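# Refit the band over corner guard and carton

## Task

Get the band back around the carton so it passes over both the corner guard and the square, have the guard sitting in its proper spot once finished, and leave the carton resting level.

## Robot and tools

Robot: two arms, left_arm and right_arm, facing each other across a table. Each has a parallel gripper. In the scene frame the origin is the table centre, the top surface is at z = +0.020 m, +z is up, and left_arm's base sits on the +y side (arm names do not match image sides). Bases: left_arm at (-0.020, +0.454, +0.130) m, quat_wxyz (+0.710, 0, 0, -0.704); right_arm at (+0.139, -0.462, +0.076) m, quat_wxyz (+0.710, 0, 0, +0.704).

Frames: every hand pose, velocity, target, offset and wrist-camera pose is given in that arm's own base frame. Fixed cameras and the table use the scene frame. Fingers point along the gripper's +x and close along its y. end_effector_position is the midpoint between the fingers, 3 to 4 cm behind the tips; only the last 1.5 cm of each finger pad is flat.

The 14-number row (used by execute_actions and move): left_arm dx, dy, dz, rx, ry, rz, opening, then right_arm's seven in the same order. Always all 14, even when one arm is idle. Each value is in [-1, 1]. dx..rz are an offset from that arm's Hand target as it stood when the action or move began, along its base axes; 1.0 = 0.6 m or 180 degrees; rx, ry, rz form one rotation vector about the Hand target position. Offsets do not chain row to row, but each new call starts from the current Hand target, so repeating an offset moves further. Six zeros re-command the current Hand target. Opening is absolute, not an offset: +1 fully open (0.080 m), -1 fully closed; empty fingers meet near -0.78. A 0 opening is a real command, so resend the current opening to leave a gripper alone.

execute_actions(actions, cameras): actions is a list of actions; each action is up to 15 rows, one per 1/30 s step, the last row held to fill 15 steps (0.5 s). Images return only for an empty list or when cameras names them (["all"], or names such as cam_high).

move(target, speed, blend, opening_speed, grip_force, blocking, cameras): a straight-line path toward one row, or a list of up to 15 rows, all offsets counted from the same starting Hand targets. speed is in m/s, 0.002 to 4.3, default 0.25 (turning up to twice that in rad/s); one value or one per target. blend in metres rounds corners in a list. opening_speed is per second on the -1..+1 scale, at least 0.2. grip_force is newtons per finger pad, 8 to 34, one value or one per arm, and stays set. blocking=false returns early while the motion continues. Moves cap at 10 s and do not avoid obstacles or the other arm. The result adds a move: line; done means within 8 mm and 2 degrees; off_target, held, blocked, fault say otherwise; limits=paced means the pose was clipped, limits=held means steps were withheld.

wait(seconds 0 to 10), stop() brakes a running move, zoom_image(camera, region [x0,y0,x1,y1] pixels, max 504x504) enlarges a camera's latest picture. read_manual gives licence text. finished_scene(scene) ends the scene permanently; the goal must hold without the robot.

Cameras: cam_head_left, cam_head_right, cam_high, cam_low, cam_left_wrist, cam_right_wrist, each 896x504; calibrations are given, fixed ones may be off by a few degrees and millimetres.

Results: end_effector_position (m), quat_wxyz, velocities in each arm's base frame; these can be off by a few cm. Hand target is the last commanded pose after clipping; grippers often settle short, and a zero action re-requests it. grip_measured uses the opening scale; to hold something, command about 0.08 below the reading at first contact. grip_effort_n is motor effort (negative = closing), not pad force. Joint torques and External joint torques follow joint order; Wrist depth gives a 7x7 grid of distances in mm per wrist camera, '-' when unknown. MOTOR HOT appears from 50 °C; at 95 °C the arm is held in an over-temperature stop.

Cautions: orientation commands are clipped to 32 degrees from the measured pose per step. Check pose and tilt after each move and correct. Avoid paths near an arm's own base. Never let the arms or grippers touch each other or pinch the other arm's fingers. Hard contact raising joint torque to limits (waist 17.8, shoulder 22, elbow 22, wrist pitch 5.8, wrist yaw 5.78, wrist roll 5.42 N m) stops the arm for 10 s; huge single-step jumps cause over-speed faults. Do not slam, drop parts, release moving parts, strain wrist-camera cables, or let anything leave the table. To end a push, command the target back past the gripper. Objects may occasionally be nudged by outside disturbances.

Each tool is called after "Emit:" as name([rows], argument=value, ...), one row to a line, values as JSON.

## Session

Emit:
execute_actions(actions=[], cameras=["all"])

Scene clock: 0.00 s.
left_arm: end_effector_position=(+0.2061, +0.1781, +0.1304) grip_measured=+1.000 grip_effort_n=n/a end_effector_quat_wxyz=(+0.688, -0.286, +0.544, +0.386) | right_arm: end_effector_position=(+0.4394, -0.0691, +0.2259) grip_measured=+1.000 grip_effort_n=n/a end_effector_quat_wxyz=(+0.834, +0.441, -0.086, -0.320)
Joint positions: left_arm=[0.654 1.388 1.065 -1.023 -0.107 -0.333 0.08] | right_arm=[0.07 1.602 0.918 0.499 0.724 1.048 0.08]
Joint velocities: within noise
Joint torques (N m): no reading
External joint torques (N m): no reading
Motor temperatures (°C): left_arm=[21 24 28 31 27 25] | right_arm=[23 27 31 39 23 26]
Heat: left arm: hottest wrist pitch 31 °C (+0.0 °C/min); right arm: hottest wrist pitch 39 °C (+0.0 °C/min).
Wrist depth (mm): cam_left_wrist=[997 281 286 286 289 285 286 / 277 291 290 288 290 295 292 / 279 297 298 296 297 295 262 / 285 303 303 304 307 258 207 / 289 288 309 313 311 98 170 / - 75 316 319 318 81 69 / - 76 306 323 326 81 -] | cam_right_wrist=[- - - - - 2404 1618 / - - 1912 2630 2774 1957 1426 / - - - - 2214 1706 1281 / - - - - 2086 1539 1174 / 228 - - - 1870 1395 1079 / - - 91 - 470 98 269 / - - - - - - -]
Hand target: left_arm +0.2064, +0.1784, +0.1312; +0.689, -0.286, +0.543, +0.386 | right_arm +0.4395, -0.0691, +0.2313; +0.833, +0.444, -0.093, -0.317
Tool commands: left_gripper/opening=+1.0 right_gripper/opening=+1.0
camera_calibration:
cam_left_wrist: T_world_to_cam=[[0.84855, -0.526741, 0.0500688, -0.0866522], [-0.528985, -0.842434, 0.102375, 0.274468], [-0.0117454, -0.113356, -0.993485, 0.229369], [0, 0, 0, 1]] pos_world=[0.221412, 0.211579, 0.204114]
cam_right_wrist: T_world_to_cam=[[-0.469571, -0.41603, -0.778731, 0.360991], [0.170329, 0.822764, -0.542261, 0.139089], [0.866309, -0.387271, -0.315484, -0.253264], [0, 0, 0, 1]] pos_world=[0.365224, -0.0623364, 0.276637]

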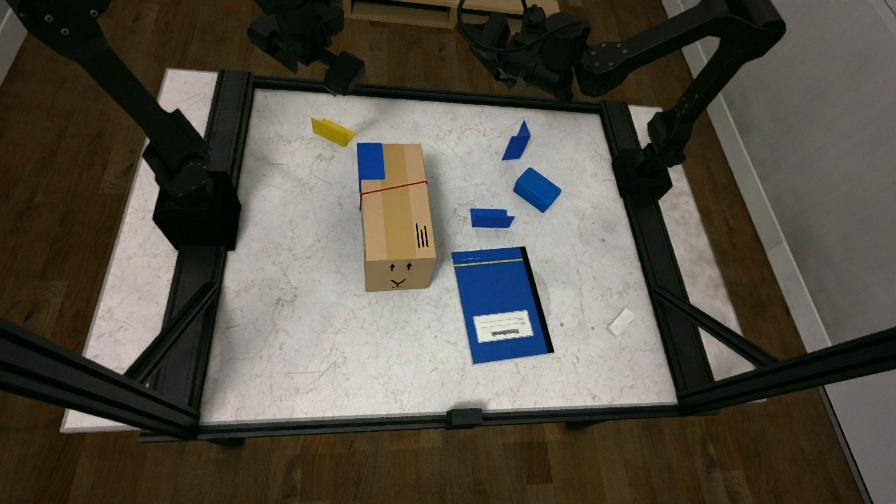

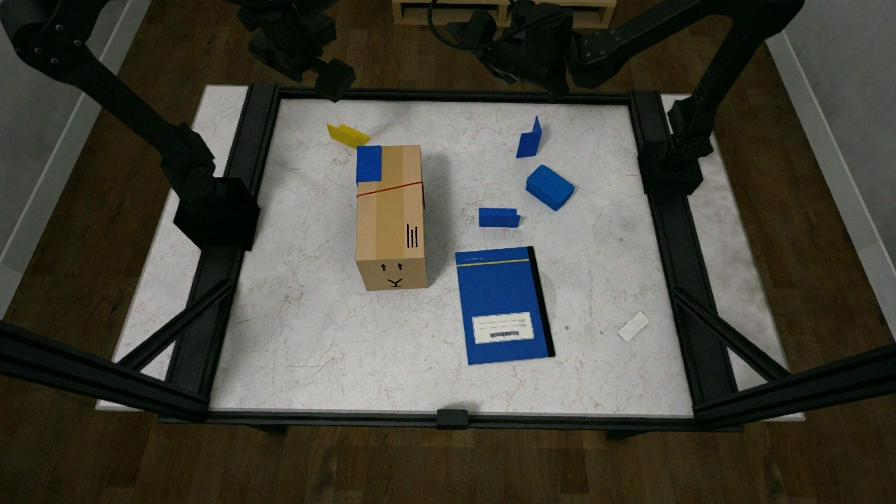

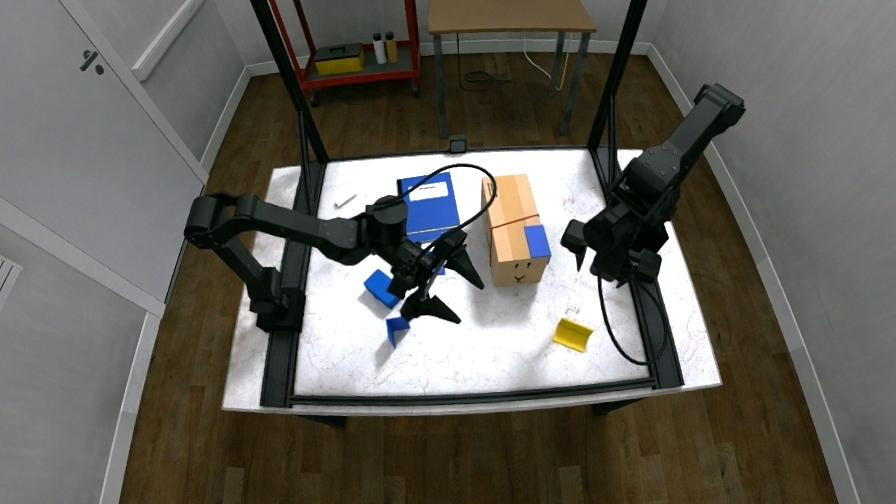

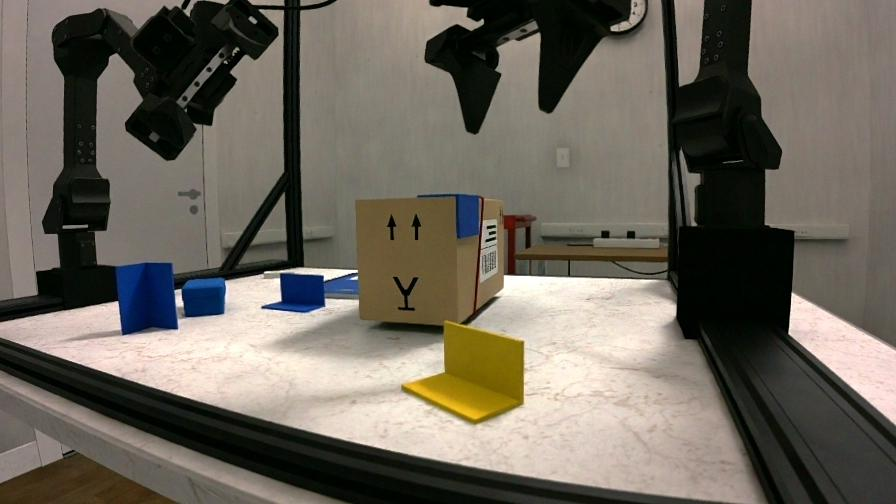

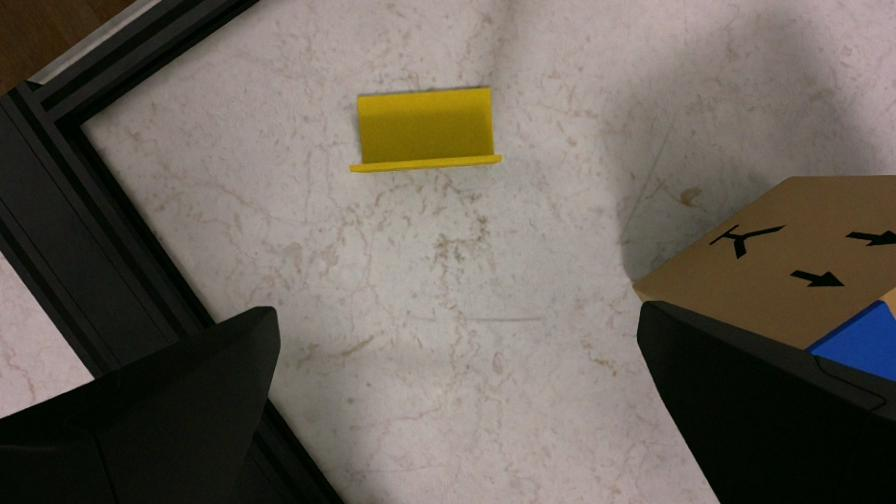

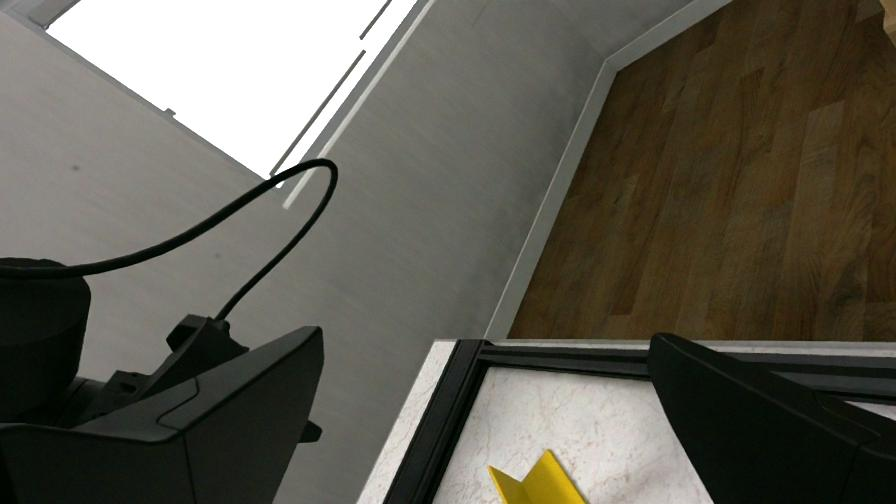

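Emit:
zoom_image(camera="cam_head_right", region=[320, 120, 480, 310])

Emit:
zoom_image(camera="cam_low", region=[340, 170, 540, 345])

Emit:
zoom_image(camera="cam_high", region=[460, 150, 600, 310])

Emit:
zoom_image(camera="cam_head_left", region=[320, 120, 480, 310])

Scaled by 2.653 from the camera's 896x504 image, which has a finer 1280x720 frame.

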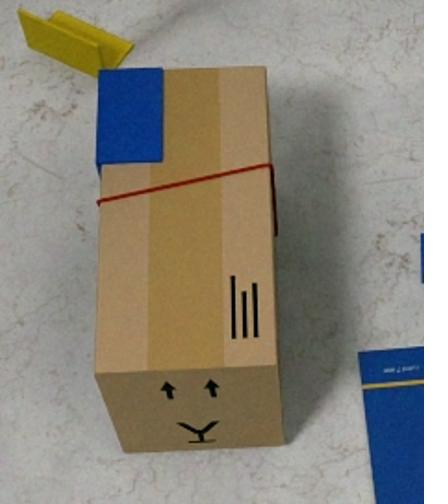

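Scaled by 2.520 from the camera's 896x504 image, which has a finer 1280x720 frame.

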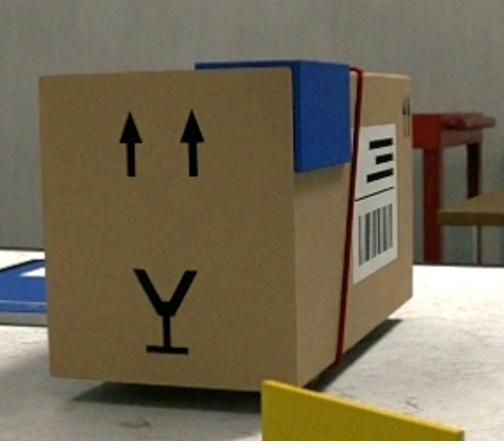

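Scaled by 3.150 from the camera's 896x504 image, which has a finer 1280x720 frame.

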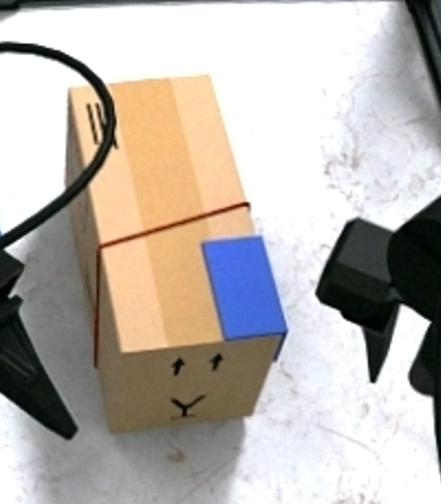

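Scaled by 2.653 from the camera's 896x504 image, which has a finer 1280x720 frame.

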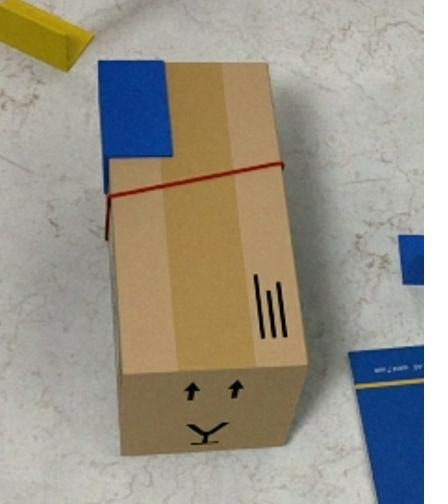

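Emit:
move(target=[-0.0273, -0.1807, 0.0313, 0.0643, -0.1345, -0.3151, -0.2, -0.1367, 0.2267, -0.1425, -0.2709, 0.1365, 0.2529, -0.2], speed=0.25, opening_speed=1.0, cameras=["cam_left_wrist", "cam_right_wrist", "cam_low"])

Scene clock: 68.13 s.
left_arm: end_effector_position=(+0.1916, +0.0711, +0.1526) grip_measured=-0.197 grip_effort_n=-13.7 end_effector_quat_wxyz=(+0.907, +0.000, +0.421, +0.002) | right_arm: end_effector_position=(+0.3594, +0.0655, +0.1432) grip_measured=-0.197 grip_effort_n=-13.3 end_effector_quat_wxyz=(+0.991, +0.000, +0.135, -0.004)
Joint positions: left_arm=[0.64 0.769 0.674 -0.879 0.391 0.515 0.026] | right_arm=[0.301 1.355 0.434 0.638 0.297 0.083 0.026]
Joint torques (N m): left_arm=[0.31 -2.37 5.06 0.6 0.4 0.21] | right_arm=[0.31 -6.44 4.61 2.2 -0.08 -0.04]
External joint torques (N m): left_arm=[0.3 -1.33 -1.42 -0.6 0.18 0.21] | right_arm=[0.31 -2.52 -0.82 0.65 -0.13 -0.04]
Motor temperatures (°C): left_arm=[21 27 33 32 27 25] | right_arm=[23 31 37 47 23 26]
Heat: left arm: hottest elbow 33 °C (+4.1 °C/min); right arm: hottest wrist pitch 47 °C (+6.1 °C/min).
Wrist depth (mm): cam_left_wrist=[384 397 400 231 234 239 244 / 366 370 380 214 222 225 230 / 351 353 361 206 212 219 224 / 334 338 342 289 309 328 364 / 320 323 331 333 337 344 346 / 307 - - 316 - 333 337 / - - - 303 - - -] | cam_right_wrist=[- - 1683 - - - - / - 332 570 1884 - - - / 255 272 279 284 654 - - / 248 254 259 266 479 567 2052 / 270 - 288 295 386 - 1661 / - 310 - - 88 343 328 / - - - - - - -]
Hand target: left_arm +0.1900, +0.0700, +0.1499; +0.906, +0.000, +0.422, +0.000 | right_arm +0.3575, +0.0668, +0.1459; +0.991, +0.000, +0.131, +0.000
Off the commanded pose: left_arm 0.003 m, 0 deg | right_arm 0.003 m, 1 deg.
move: done
camera_calibration:
cam_left_wrist: T_world_to_cam=[[-0.0169758, -0.997288, 0.0716142, 0.0642115], [-0.93916, -0.00867078, -0.343371, 0.261673], [0.34306, -0.0730862, -0.936466, 0.159605], [0, 0, 0, 1]] pos_world=[0.192089, 0.0779712, 0.234717]
cam_right_wrist: T_world_to_cam=[[-0.00748419, -0.999739, 0.0215864, 0.0726351], [-0.539077, -0.0141479, -0.842138, 0.349914], [0.842223, -0.0179394, -0.53883, -0.141429], [0, 0, 0, 1]] pos_world=[0.308289, 0.0750295, 0.216902]
Images, in order (width x height): cam_low 896x504, cam_left_wrist 896x504, cam_right_wrist 896x504.

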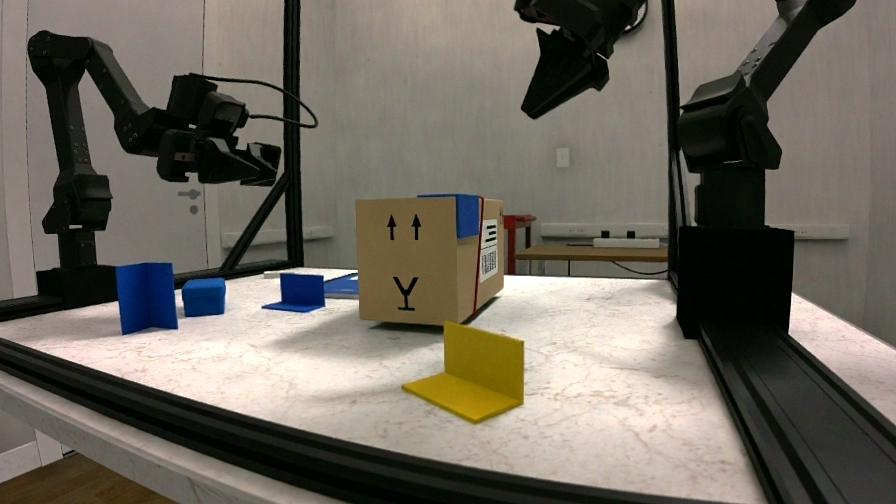

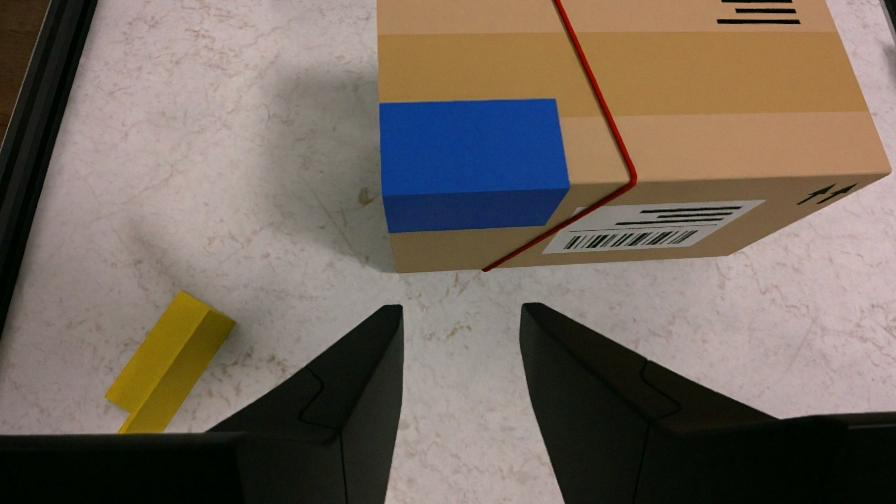

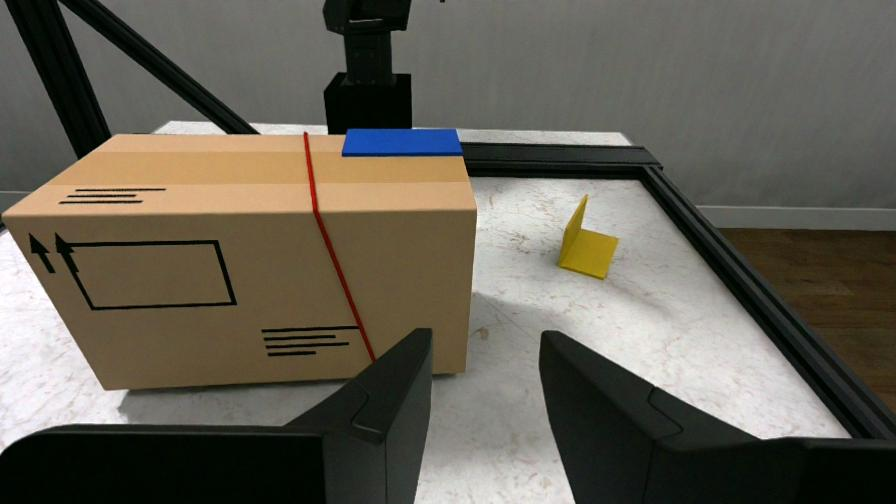

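Emit:
move(target=[0.088, -0.1477, -0.0938, 0, 0, 0, -0.2, 0.145, 0.1345, -0.079, 0, 0, 0, -0.2], speed=0.15, cameras=["cam_left_wrist", "cam_right_wrist"])

Scene clock: 173.80 s.
left_arm: end_effector_position=(+0.2444, -0.0186, +0.0981) grip_measured=-0.197 grip_effort_n=-13.7 end_effector_quat_wxyz=(+0.909, +0.000, +0.417, -0.002) | right_arm: end_effector_position=(+0.4409, +0.1453, +0.0948) grip_measured=-0.197 grip_effort_n=-12.8 end_effector_quat_wxyz=(+0.990, -0.005, +0.138, +0.001)
Joint positions: left_arm=[-0.122 0.899 0.474 -0.44 -0.076 -0.092 0.026] | right_arm=[0.456 1.907 0.774 0.828 0.438 0.122 0.026]
Joint torques (N m): left_arm=[-0.39 -1.89 5.22 1.01 -0.23 -0.14] | right_arm=[0.19 -7.49 6.11 2.51 0.18 0.17]
External joint torques (N m): left_arm=[-0.4 0.03 -1.44 -0.37 -0.19 -0.14] | right_arm=[0.14 -0.38 1.36 0.97 0.11 0.17]
Heat: left arm: hottest wrist pitch 34 °C (+1.0 °C/min); right arm: hottest wrist pitch 46 °C (+0.0 °C/min).
Wrist depth (mm): cam_left_wrist=[322 159 161 164 166 168 358 / 151 151 152 154 156 158 335 / 139 140 143 146 149 150 153 / 132 133 137 142 144 158 296 / 267 206 171 211 198 281 285 / 260 - - 264 - 275 276 / - - - 253 - - -] | cam_right_wrist=[- - - 491 - - - / - 199 208 213 - - - / 151 154 158 162 171 183 - / 149 152 155 158 165 170 - / 166 170 174 176 181 188 - / 187 189 - 200 88 - 282 / - - - 223 - - -]
Hand target: left_arm +0.2428, -0.0185, +0.0936; +0.906, +0.000, +0.422, +0.000 | right_arm +0.4445, +0.1477, +0.0985; +0.991, +0.000, +0.131, +0.000
Off the commanded pose: left_arm 0.005 m, 1 deg | right_arm 0.006 m, 1 deg.
move: done
camera_calibration:
cam_left_wrist: T_world_to_cam=[[-0.0248878, -0.99677, 0.0763498, -0.0189517], [-0.936234, -0.00353681, -0.351359, 0.291865], [0.350494, -0.0802259, -0.933123, 0.0816791], [0, 0, 0, 1]] pos_world=[0.244154, -0.0113054, 0.180213]
cam_right_wrist: T_world_to_cam=[[0.00240764, -0.999528, 0.0306117, 0.148849], [-0.542914, -0.0270139, -0.839354, 0.357459], [0.839785, -0.0145986, -0.542723, -0.233744], [0, 0, 0, 1]] pos_world=[0.390005, 0.155023, 0.16862]
Images, in order (width x height): cam_left_wrist 896x504, cam_right_wrist 896x504.

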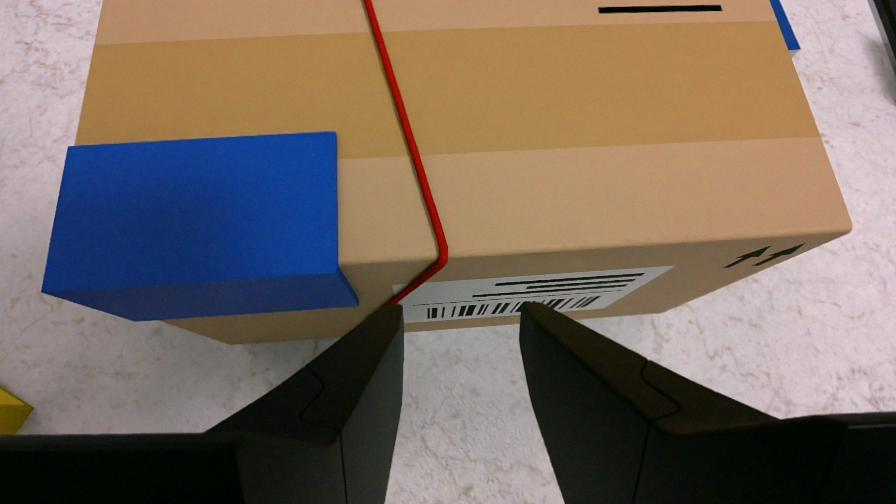

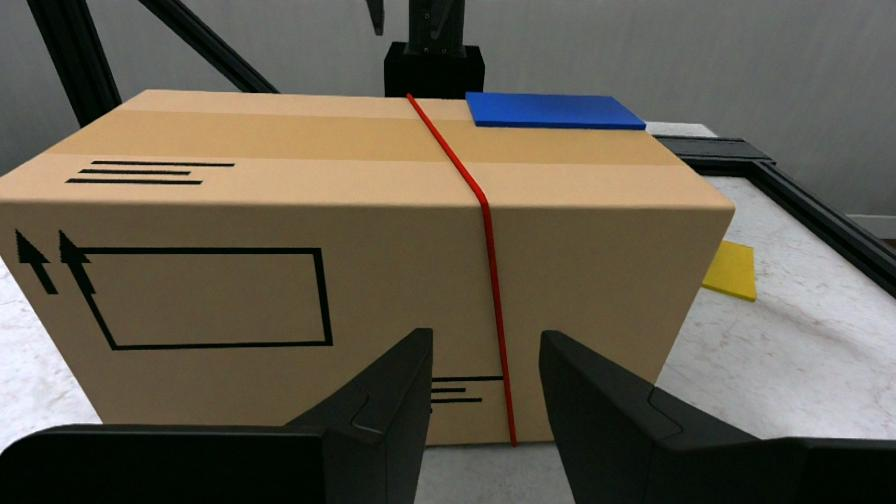

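Emit:
move([
  [0.05, 0.004, -0.061, 0, 0, 0, -0.2, 0.0758, -0.011, -0.0133, 0, 0, 0, -0.2],
  [0.05, 0.004, -0.061, 0, 0, 0, -1.0, 0.0758, -0.011, -0.0133, 0, 0, 0, -0.2],
], speed=0.06, opening_speed=0.9, cameras=["cam_left_wrist", "cam_right_wrist"])

Scene clock: 217.73 s.
left_arm: end_effector_position=(+0.2728, -0.0145, +0.0656) grip_measured=-0.766 grip_effort_n=-63.5 end_effector_quat_wxyz=(+0.911, -0.002, +0.413, +0.005) | right_arm: end_effector_position=(+0.4858, +0.1406, +0.0878) grip_measured=-0.198 grip_effort_n=-12.8 end_effector_quat_wxyz=(+0.991, -0.001, +0.136, +0.000)
Joint positions: left_arm=[-0.089 1.111 0.419 -0.161 -0.066 -0.076 0.001] | right_arm=[0.391 2.04 0.94 0.807 0.375 0.107 0.026]
Joint torques (N m): left_arm=[-0.22 0.68 5.11 2.05 0.19 0.18] | right_arm=[-0.28 -8.51 6.28 2.21 0 -0.04]
External joint torques (N m): left_arm=[-0.22 3.5 -1.04 0.69 0.22 0.18] | right_arm=[-0.22 -0.41 1.42 0.64 -0.08 -0.05]
Motor temperatures (°C): left_arm=[21 25 35 39 27 25] | right_arm=[23 33 39 53 23 26]
Heat: left arm: hottest wrist pitch 39 °C (+5.0 °C/min); right arm: hottest wrist pitch 53 °C (+7.0 °C/min). Fold the right arm in close to its base, or ease its load, before you think long.
Wrist depth (mm): cam_left_wrist=[128 129 131 133 133 135 137 / 120 122 122 125 126 127 128 / 111 113 115 117 118 120 120 / 105 106 108 111 112 113 114 / - 101 103 105 108 123 132 / 229 230 - 81 215 244 245 / - - - - - - -] | cam_right_wrist=[- 1521 - 212 - - - / 170 174 179 196 201 - 1884 / 133 138 141 146 150 145 - / - 107 105 107 113 116 367 / - 108 108 111 114 116 323 / 118 121 - 125 97 135 - / - - - 148 89 - -]
Hand target: left_arm +0.2729, -0.0161, +0.0571; +0.907, +0.000, +0.422, +0.000 | right_arm +0.4899, +0.1411, +0.0904; +0.991, +0.000, +0.131, +0.001
Off the commanded pose: left_arm 0.009 m, 1 deg | right_arm 0.005 m, 1 deg.
MOTOR HOT: joint 4 (wrist pitch) of the right arm reports 53 °C; the controller stops that arm at 95 °C. To cool a motor, set the load down, stop pushing, or move to a pose that needs little force.
move: off_target (left_arm); target 2's new opening was sent with left_arm's hand 0.009 m and 1 deg from that target
camera_calibration:
cam_left_wrist: T_world_to_cam=[[-0.0111397, -0.997174, 0.0742981, -0.0153538], [-0.932444, -0.0164765, -0.360939, 0.306473], [0.361143, -0.0732996, -0.929625, 0.0386626], [0, 0, 0, 1]] pos_world=[0.271635, -0.00742682, 0.147701]
cam_right_wrist: T_world_to_cam=[[0.000825672, -0.999741, 0.0227323, 0.145752], [-0.539999, -0.0195788, -0.841438, 0.373483], [0.841666, -0.0115807, -0.539875, -0.276999], [0, 0, 0, 1]] pos_world=[0.434701, 0.149819, 0.161405]
Images, in order (width x height): cam_left_wrist 896x504, cam_right_wrist 896x504.

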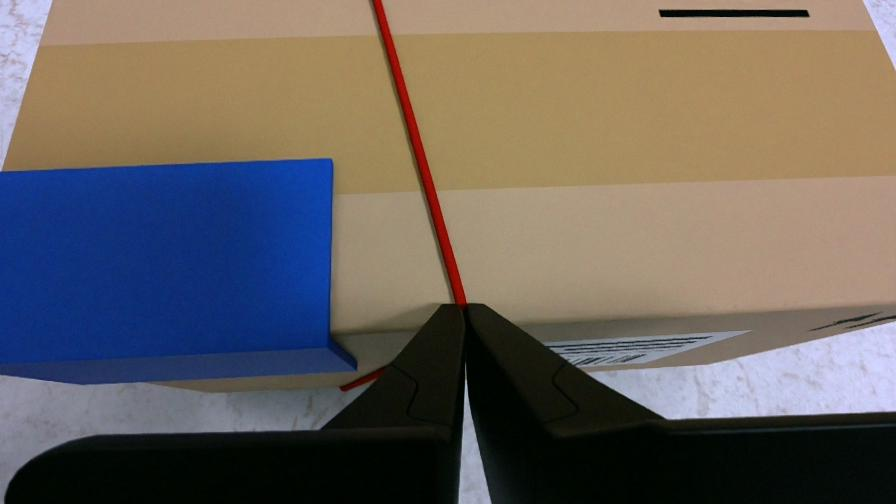

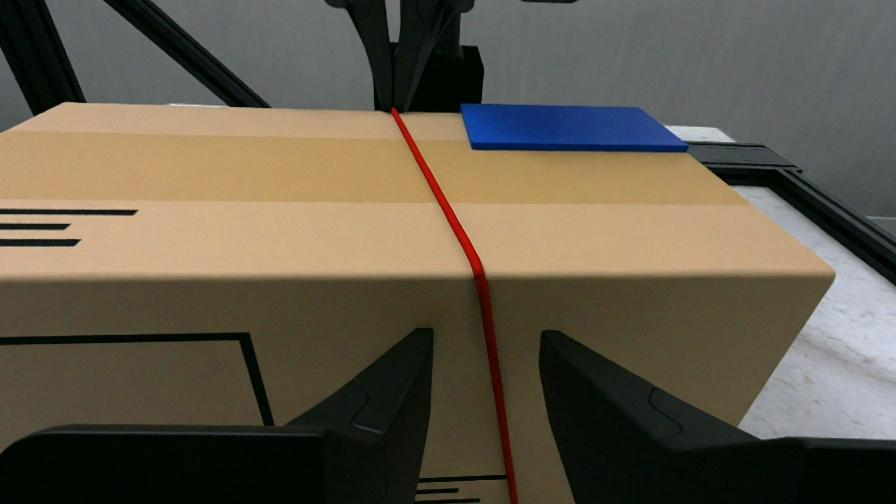

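Emit:
move([
  [-0.015, 0, 0.048, 0, 0, 0, -1.0, 0.0115, -0.0033, 0, 0, 0, 0, -0.2],
  [-0.0217, 0.1043, 0.048, 0, 0, 0, -1.0, 0.0115, -0.0033, 0, 0, 0, 0, -1.0],
], speed=[0.05, 0.08], opening_speed=0.9, cameras=["cam_left_wrist", "cam_right_wrist"])

Scene clock: 243.43 s.
left_arm: end_effector_position=(+0.2562, +0.0445, +0.0804) grip_measured=-0.766 grip_effort_n=-63.0 end_effector_quat_wxyz=(+0.904, -0.003, +0.428, +0.000) | right_arm: end_effector_position=(+0.4877, +0.1469, +0.0868) grip_measured=-0.774 grip_effort_n=-19.3 end_effector_quat_wxyz=(+0.990, -0.003, +0.138, +0.013)
Joint positions: left_arm=[0.272 1.039 0.472 -0.335 0.174 0.208 0.001] | right_arm=[0.395 2.048 0.954 0.797 0.355 0.104 0]
Joint torques (N m): left_arm=[0.38 -2.8 7.89 0.65 0.19 0.21] | right_arm=[-1.66 -7.85 7.47 2.26 0.35 -0.04]
External joint torques (N m): left_arm=[0.35 -0.28 1.52 -0.67 0.11 0.21] | right_arm=[-1.66 0.23 2.63 0.73 0.28 -0.04]
Motor temperatures (°C): left_arm=[21 25 35 44 27 25] | right_arm=[23 33 38 52 23 26]
Heat: left arm: hottest wrist pitch 44 °C (+9.1 °C/min); right arm: hottest wrist pitch 52 °C (+3.0 °C/min). Fold the right arm in close to its base, or ease its load, before you think long.
Wrist depth (mm): cam_left_wrist=[302 303 136 137 139 143 144 / 283 290 128 131 133 135 137 / 272 273 119 122 125 128 131 / 259 261 115 116 122 124 127 / 248 250 188 98 227 260 264 / 240 243 - 70 254 256 258 / - - - - - - -] | cam_right_wrist=[412 - 1530 422 199 - 1549 / 176 171 178 182 183 185 - / 136 134 137 148 146 141 478 / 103 104 107 108 107 114 116 / - 113 110 108 112 111 306 / 121 123 124 - 119 - 259 / - - - - - - -]
Hand target: left_arm +0.2599, +0.0464, +0.0859; +0.907, +0.000, +0.422, +0.000 | right_arm +0.4968, +0.1392, +0.0905; +0.991, +0.000, +0.131, +0.001
Off the commanded pose: left_arm 0.007 m, 1 deg | right_arm 0.013 m, 2 deg.
MOTOR HOT: still on. Joint 4 (wrist pitch) of the right arm reports 52 °C.
move: off_target (right_arm); target 2's new opening was sent with right_arm's hand 0.010 m and 1 deg from that target
camera_calibration:
cam_left_wrist: T_world_to_cam=[[-0.0173908, -0.996685, 0.0794754, 0.0433991], [-0.943934, -0.00984278, -0.329988, 0.297492], [0.329677, -0.0807582, -0.940633, 0.0719926], [0, 0, 0, 1]] pos_world=[0.257833, 0.0519973, 0.162438]
cam_right_wrist: T_world_to_cam=[[0.025493, -0.999427, 0.0222696, 0.139981], [-0.543881, -0.0325575, -0.838531, 0.377418], [0.838775, 0.00926466, -0.544399, -0.280212], [0, 0, 0, 1]] pos_world=[0.436737, 0.154785, 0.160812]
Images, in order (width x height): cam_left_wrist 896x504, cam_right_wrist 896x504.

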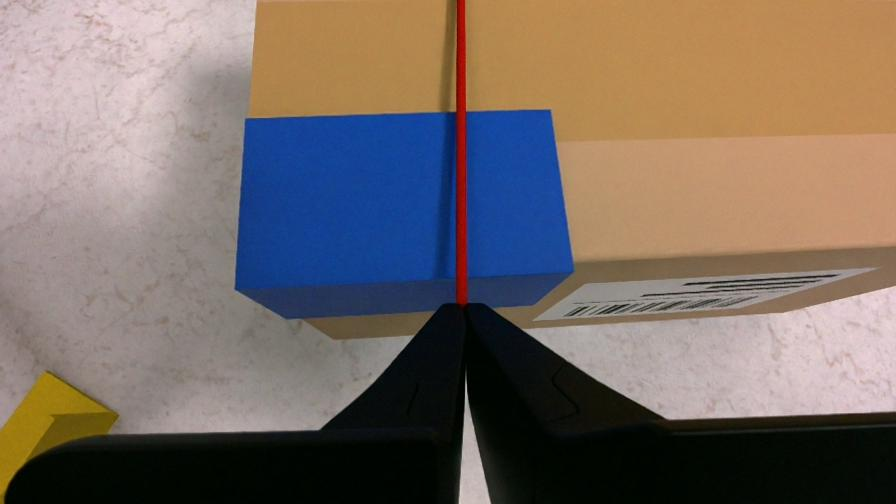

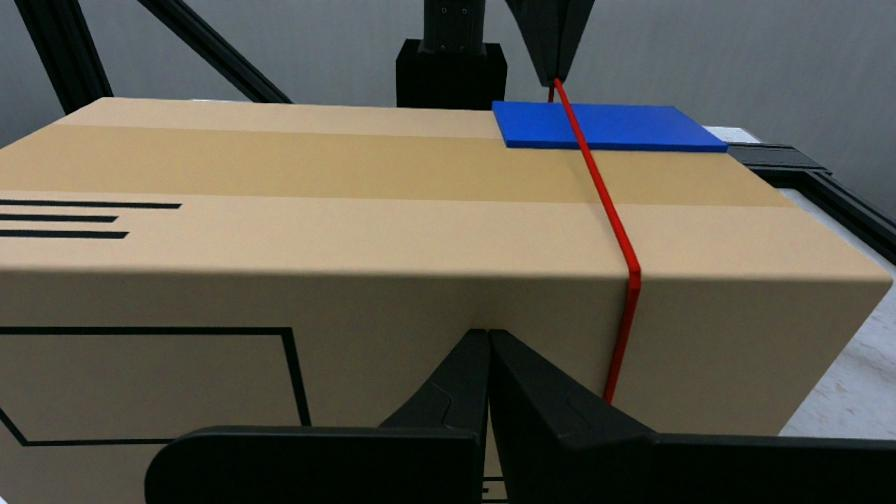

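Emit:
move([
  [0.0068, -0.005, -0.0357, 0, 0, 0, -1.0, -0.06, 0, 0, 0, 0, 0, -1.0],
  [0.0068, -0.005, -0.0357, 0, 0, 0, -0.3, -0.06, 0, 0, 0, 0, 0, -0.2],
  [-0.0132, -0.005, -0.0077, 0, 0, 0, -0.3, -0.06, 0, 0, 0, 0, 0, -0.2],
], speed=[0.05, 0.05, 0.06], opening_speed=0.7, cameras=["cam_left_wrist", "cam_right_wrist", "cam_low"])

Scene clock: 267.83 s.
left_arm: end_effector_position=(+0.2486, +0.0419, +0.0742) grip_measured=-0.303 grip_effort_n=14.7 end_effector_quat_wxyz=(+0.902, -0.004, +0.432, +0.000) | right_arm: end_effector_position=(+0.4619, +0.1382, +0.0817) grip_measured=-0.202 grip_effort_n=14.7 end_effector_quat_wxyz=(+0.990, -0.006, +0.141, +0.000)
Joint positions: left_arm=[0.269 1.012 0.439 -0.338 0.171 0.204 0.021] | right_arm=[0.411 1.994 0.837 0.85 0.396 0.108 0.026]
Joint torques (N m): left_arm=[0.29 -3.92 7.53 0.69 0.18 0.22] | right_arm=[0.22 -11.45 3.71 2.53 0.18 0.17]
External joint torques (N m): left_arm=[0.31 -1.6 1.17 -0.62 0.08 0.22] | right_arm=[0.28 -3.96 -0.87 1 0.09 0.17]
Motor temperatures (°C): left_arm=[21 25 35 39 27 25] | right_arm=[23 35 41 49 23 26]
Heat: left arm: hottest wrist pitch 39 °C (+2.0 °C/min); right arm: hottest wrist pitch 49 °C (-3.0 °C/min). Fold the right arm in close to its base, or ease its load, before you think long.
Wrist depth (mm): cam_left_wrist=[289 290 128 130 132 135 137 / 276 275 119 119 125 127 129 / 271 263 113 115 118 121 123 / 251 253 117 122 143 154 161 / 242 246 214 195 206 257 261 / 231 238 - 239 76 252 253 / - - - 232 77 - -] | cam_right_wrist=[- - - 425 - - - / 161 166 173 181 184 - - / 120 122 127 136 141 133 445 / 122 124 127 127 134 139 390 / 136 139 141 145 143 153 - / 154 155 - 163 88 249 - / - - - 189 - - -]
Hand target: left_arm +0.2519, +0.0435, +0.0812; +0.906, +0.000, +0.422, +0.000 | right_arm +0.4608, +0.1391, +0.0905; +0.991, +0.000, +0.131, +0.000
Off the commanded pose: left_arm 0.008 m, 1 deg | right_arm 0.009 m, 1 deg.
MOTOR HOT: still on. Joint 4 (wrist pitch) of the right arm reports 49 °C.
move: off_target (right_arm); target 2's new opening was sent with right_arm's hand 0.009 m and 1 deg from that target
camera_calibration:
cam_left_wrist: T_world_to_cam=[[-0.0157815, -0.996514, 0.0819228, 0.0405979], [-0.946727, -0.0114646, -0.321832, 0.28832], [0.321649, -0.0826375, -0.943246, 0.0706963], [0, 0, 0, 1]] pos_world=[0.250862, 0.049604, 0.156149]
cam_right_wrist: T_world_to_cam=[[0.00136207, -0.99947, 0.0325137, 0.142421], [-0.548275, -0.0279375, -0.835832, 0.360062], [0.836297, -0.016688, -0.548022, -0.256357], [0, 0, 0, 1]] pos_world=[0.411609, 0.148126, 0.155831]
Images, in order (width x height): cam_low 896x504, cam_left_wrist 896x504, cam_right_wrist 896x504.

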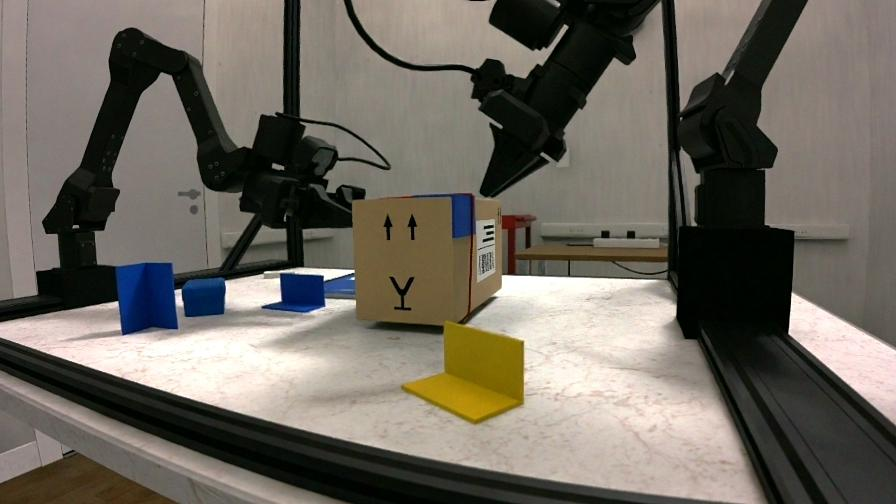

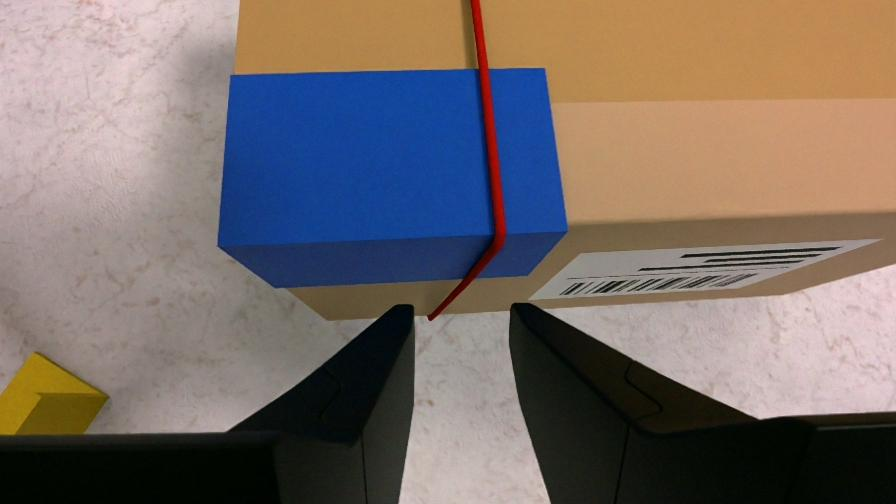

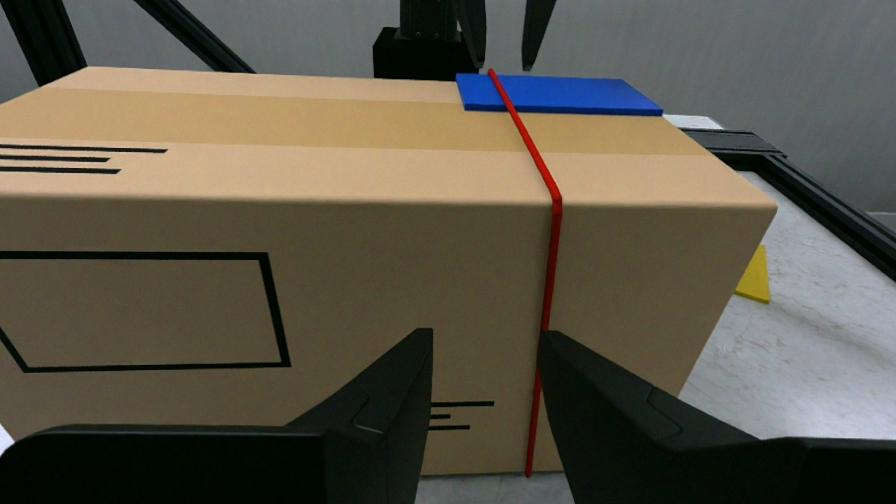

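Emit:
zoom_image(camera="cam_low", region=[340, 170, 540, 345])

Emit:
zoom_image(camera="cam_left_wrist", region=[200, 40, 620, 340])

Emit:
zoom_image(camera="cam_right_wrist", region=[400, 50, 820, 500])

Scaled by 2.520 from the camera's 896x504 image, which has a finer 1280x720 frame.

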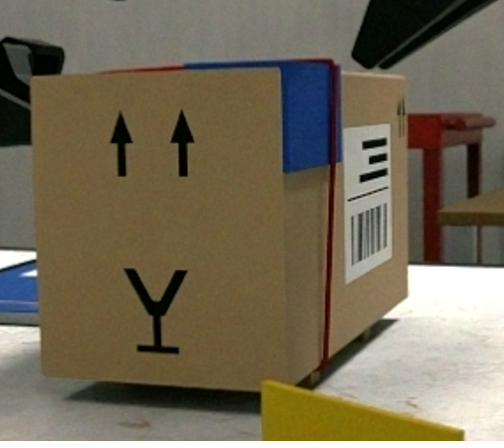

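Scaled by 1.200 from the camera's 896x504 image, which has a finer 1280x720 frame.

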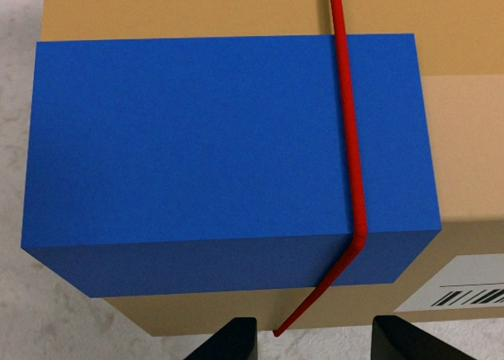

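Scaled by 1.120 from the camera's 896x504 image, which has a finer 1280x720 frame.

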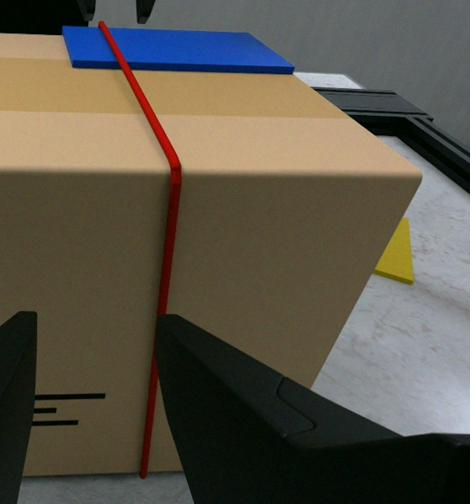

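Emit:
move(target=[-0.0008, -0.0175, 0.0213, 0, 0, 0, -0.3, 0.0228, -0.0368, 0.0083, 0, 0, 0, -0.25], speed=0.08, cameras=["cam_left_wrist", "cam_right_wrist"])

Scene clock: 371.03 s.
left_arm: end_effector_position=(+0.2481, +0.0324, +0.0868) grip_measured=-0.303 grip_effort_n=15.1 end_effector_quat_wxyz=(+0.902, -0.002, +0.431, -0.003) | right_arm: end_effector_position=(+0.4700, +0.1160, +0.0804) grip_measured=-0.247 grip_effort_n=-13.3 end_effector_quat_wxyz=(+0.989, -0.006, +0.148, -0.001)
Joint positions: left_arm=[0.214 0.973 0.474 -0.405 0.14 0.166 0.021] | right_arm=[0.343 1.989 0.838 0.837 0.331 0.094 0.024]
Joint torques (N m): left_arm=[-0.4 -3.84 7.76 0.71 -0.12 -0.13] | right_arm=[-0.17 -11.46 6.07 2.17 -0.03 -0.04]
External joint torques (N m): left_arm=[-0.37 -1.63 1.27 -0.61 -0.2 -0.13] | right_arm=[-0.17 -3.93 1.43 0.61 -0.09 -0.04]
Motor temperatures (°C): left_arm=[21 26 40 35 27 25] | right_arm=[23 44 35 57 23 26]
Heat: left arm: hottest elbow 40 °C (+2.0 °C/min); right arm: hottest wrist pitch 57 °C (+2.0 °C/min). Fold the right arm in close to its base, or ease its load, before you think long.
Wrist depth (mm): cam_left_wrist=[306 304 142 144 148 150 153 / 291 288 132 134 140 142 145 / 275 126 127 128 132 135 138 / 267 264 123 126 145 154 169 / 254 257 204 198 213 270 275 / 243 249 - - 76 264 266 / - - - 243 77 - -] | cam_right_wrist=[- - - 426 - - - / 153 158 164 169 178 - - / - 119 126 126 135 426 437 / 114 119 119 124 127 130 372 / 127 132 135 136 136 276 - / 142 150 - 154 94 258 253 / - - - 181 - - -]
Hand target: left_arm +0.2515, +0.0329, +0.0941; +0.907, +0.000, +0.422, +0.000 | right_arm +0.4745, +0.1171, +0.0955; +0.991, +0.000, +0.131, +0.001
Off the commanded pose: left_arm 0.008 m, 1 deg | right_arm 0.016 m, 2 deg.
MOTOR HOT: still on. Joint 4 (wrist pitch) of the right arm reports 57 °C.
move: off_target (right_arm)
camera_calibration:
cam_left_wrist: T_world_to_cam=[[-0.0223633, -0.996521, 0.080285, 0.0318089], [-0.94646, -0.0047654, -0.322785, 0.29164], [0.322045, -0.0832051, -0.943061, 0.0819277], [0, 0, 0, 1]] pos_world=[0.250353, 0.0399048, 0.168846]
cam_right_wrist: T_world_to_cam=[[-0.00013325, -0.999518, 0.0310546, 0.121102], [-0.560399, -0.0256455, -0.827826, 0.367519], [0.828223, -0.0175133, -0.560125, -0.259285], [0, 0, 0, 1]] pos_world=[0.420719, 0.125928, 0.15525]
Images, in order (width x height): cam_left_wrist 896x504, cam_right_wrist 896x504.

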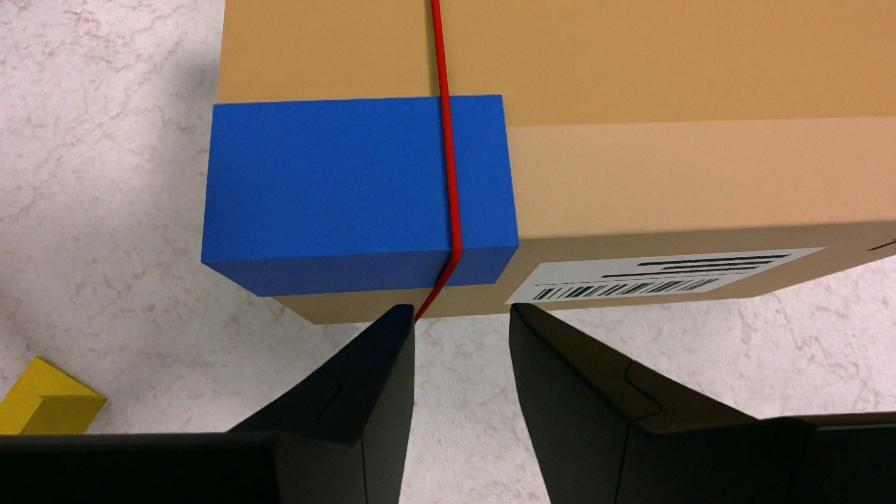

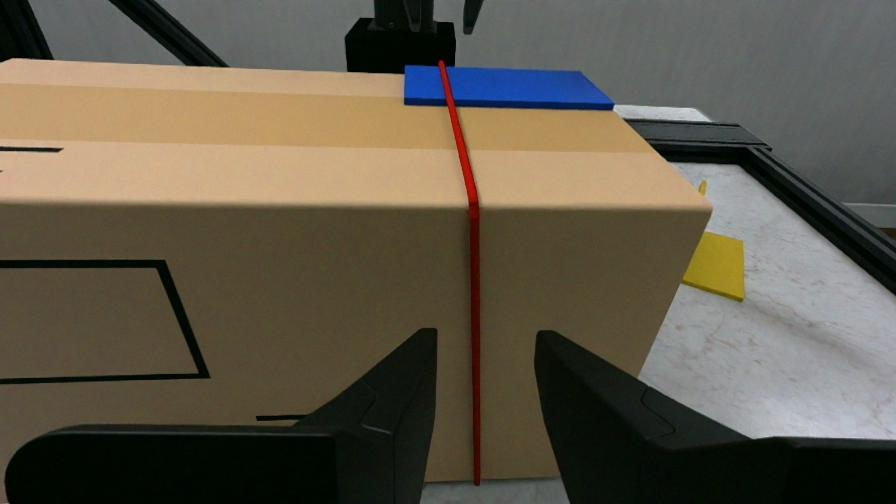

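Emit:
move(target=[0.0155, -0.001, -0.034, 0, 0, 0, -0.3, 0.0, 0.0067, 0.02, 0, 0, 0, -0.25], speed=0.06, cameras=["cam_left_wrist", "cam_right_wrist"])

Scene clock: 404.37 s.
left_arm: end_effector_position=(+0.2628, +0.0330, +0.0785) grip_measured=-0.303 grip_effort_n=15.1 end_effector_quat_wxyz=(+0.909, +0.001, +0.416, -0.001) | right_arm: end_effector_position=(+0.4710, +0.1184, +0.0925) grip_measured=-0.247 grip_effort_n=-13.7 end_effector_quat_wxyz=(+0.989, -0.006, +0.148, -0.001)
Joint positions: left_arm=[0.199 1.045 0.45 -0.273 0.13 0.155 0.021] | right_arm=[0.349 1.954 0.856 0.784 0.336 0.094 0.024]
Joint torques (N m): left_arm=[-0.38 -2.52 4.98 1.01 -0.13 -0.14] | right_arm=[0.1 -11.35 6.25 2.17 0.18 0.06]
External joint torques (N m): left_arm=[-0.39 0.06 -1.38 -0.34 -0.2 -0.14] | right_arm=[0.12 -3.83 1.38 0.61 0.11 0.05]
Motor temperatures (°C): left_arm=[21 26 44 35 27 25] | right_arm=[23 41 36 52 23 26]
Heat: left arm: hottest elbow 44 °C (+5.1 °C/min); right arm: hottest wrist pitch 52 °C (-4.0 °C/min). Fold the right arm in close to its base, or ease its load, before you think long.
Wrist depth (mm): cam_left_wrist=[309 302 137 138 141 143 144 / 287 286 129 131 133 134 137 / 275 120 120 121 126 127 130 / 261 114 114 115 119 121 123 / 250 248 111 112 125 200 261 / 240 244 - 242 76 256 257 / - - - 234 77 - -] | cam_right_wrist=[- - 1661 210 - - - / 184 179 187 190 196 - - / 139 144 146 151 154 476 - / 116 120 121 125 127 135 394 / 127 131 133 134 138 146 - / 143 143 - 156 94 - 274 / - - - 182 - - -]
Hand target: left_arm +0.2607, +0.0323, +0.0736; +0.907, +0.000, +0.422, +0.000 | right_arm +0.4745, +0.1211, +0.1074; +0.991, +0.000, +0.131, +0.001
Off the commanded pose: left_arm 0.005 m, 1 deg | right_arm 0.016 m, 2 deg.
MOTOR HOT: still on. Joint 4 (wrist pitch) of the right arm reports 52 °C.
move: off_target (right_arm)
camera_calibration:
cam_left_wrist: T_world_to_cam=[[-0.0246202, -0.997047, 0.0727365, 0.0346416], [-0.935372, -0.00270267, -0.353656, 0.3023], [0.352808, -0.0767428, -0.932543, 0.0602833], [0, 0, 0, 1]] pos_world=[0.262347, 0.0399826, 0.160607]
cam_right_wrist: T_world_to_cam=[[0.000441614, -0.999468, 0.0325973, 0.122722], [-0.560214, -0.0272492, -0.8279, 0.37822], [0.828348, -0.0178958, -0.559928, -0.253383], [0, 0, 0, 1]] pos_world=[0.421719, 0.128428, 0.167251]
Images, in order (width x height): cam_left_wrist 896x504, cam_right_wrist 896x504.

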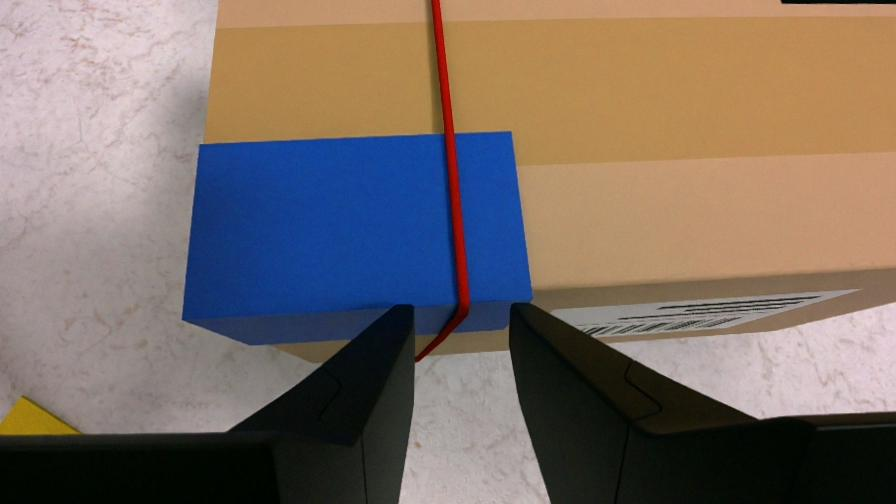

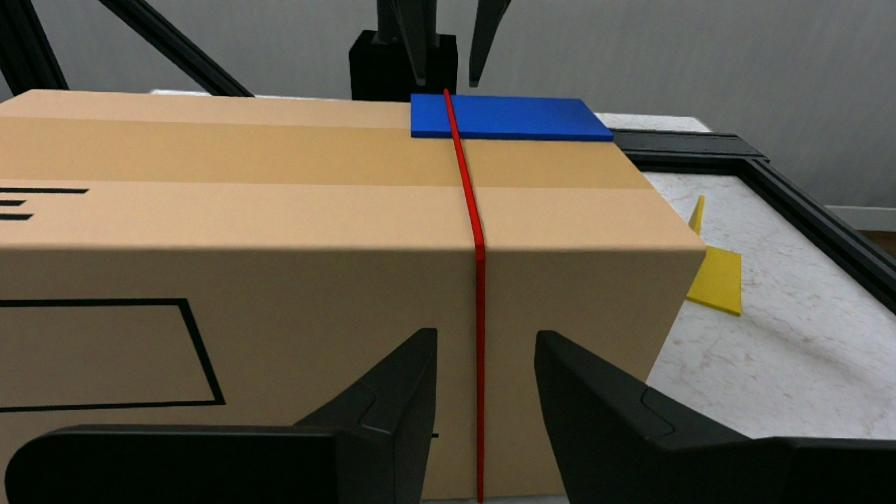

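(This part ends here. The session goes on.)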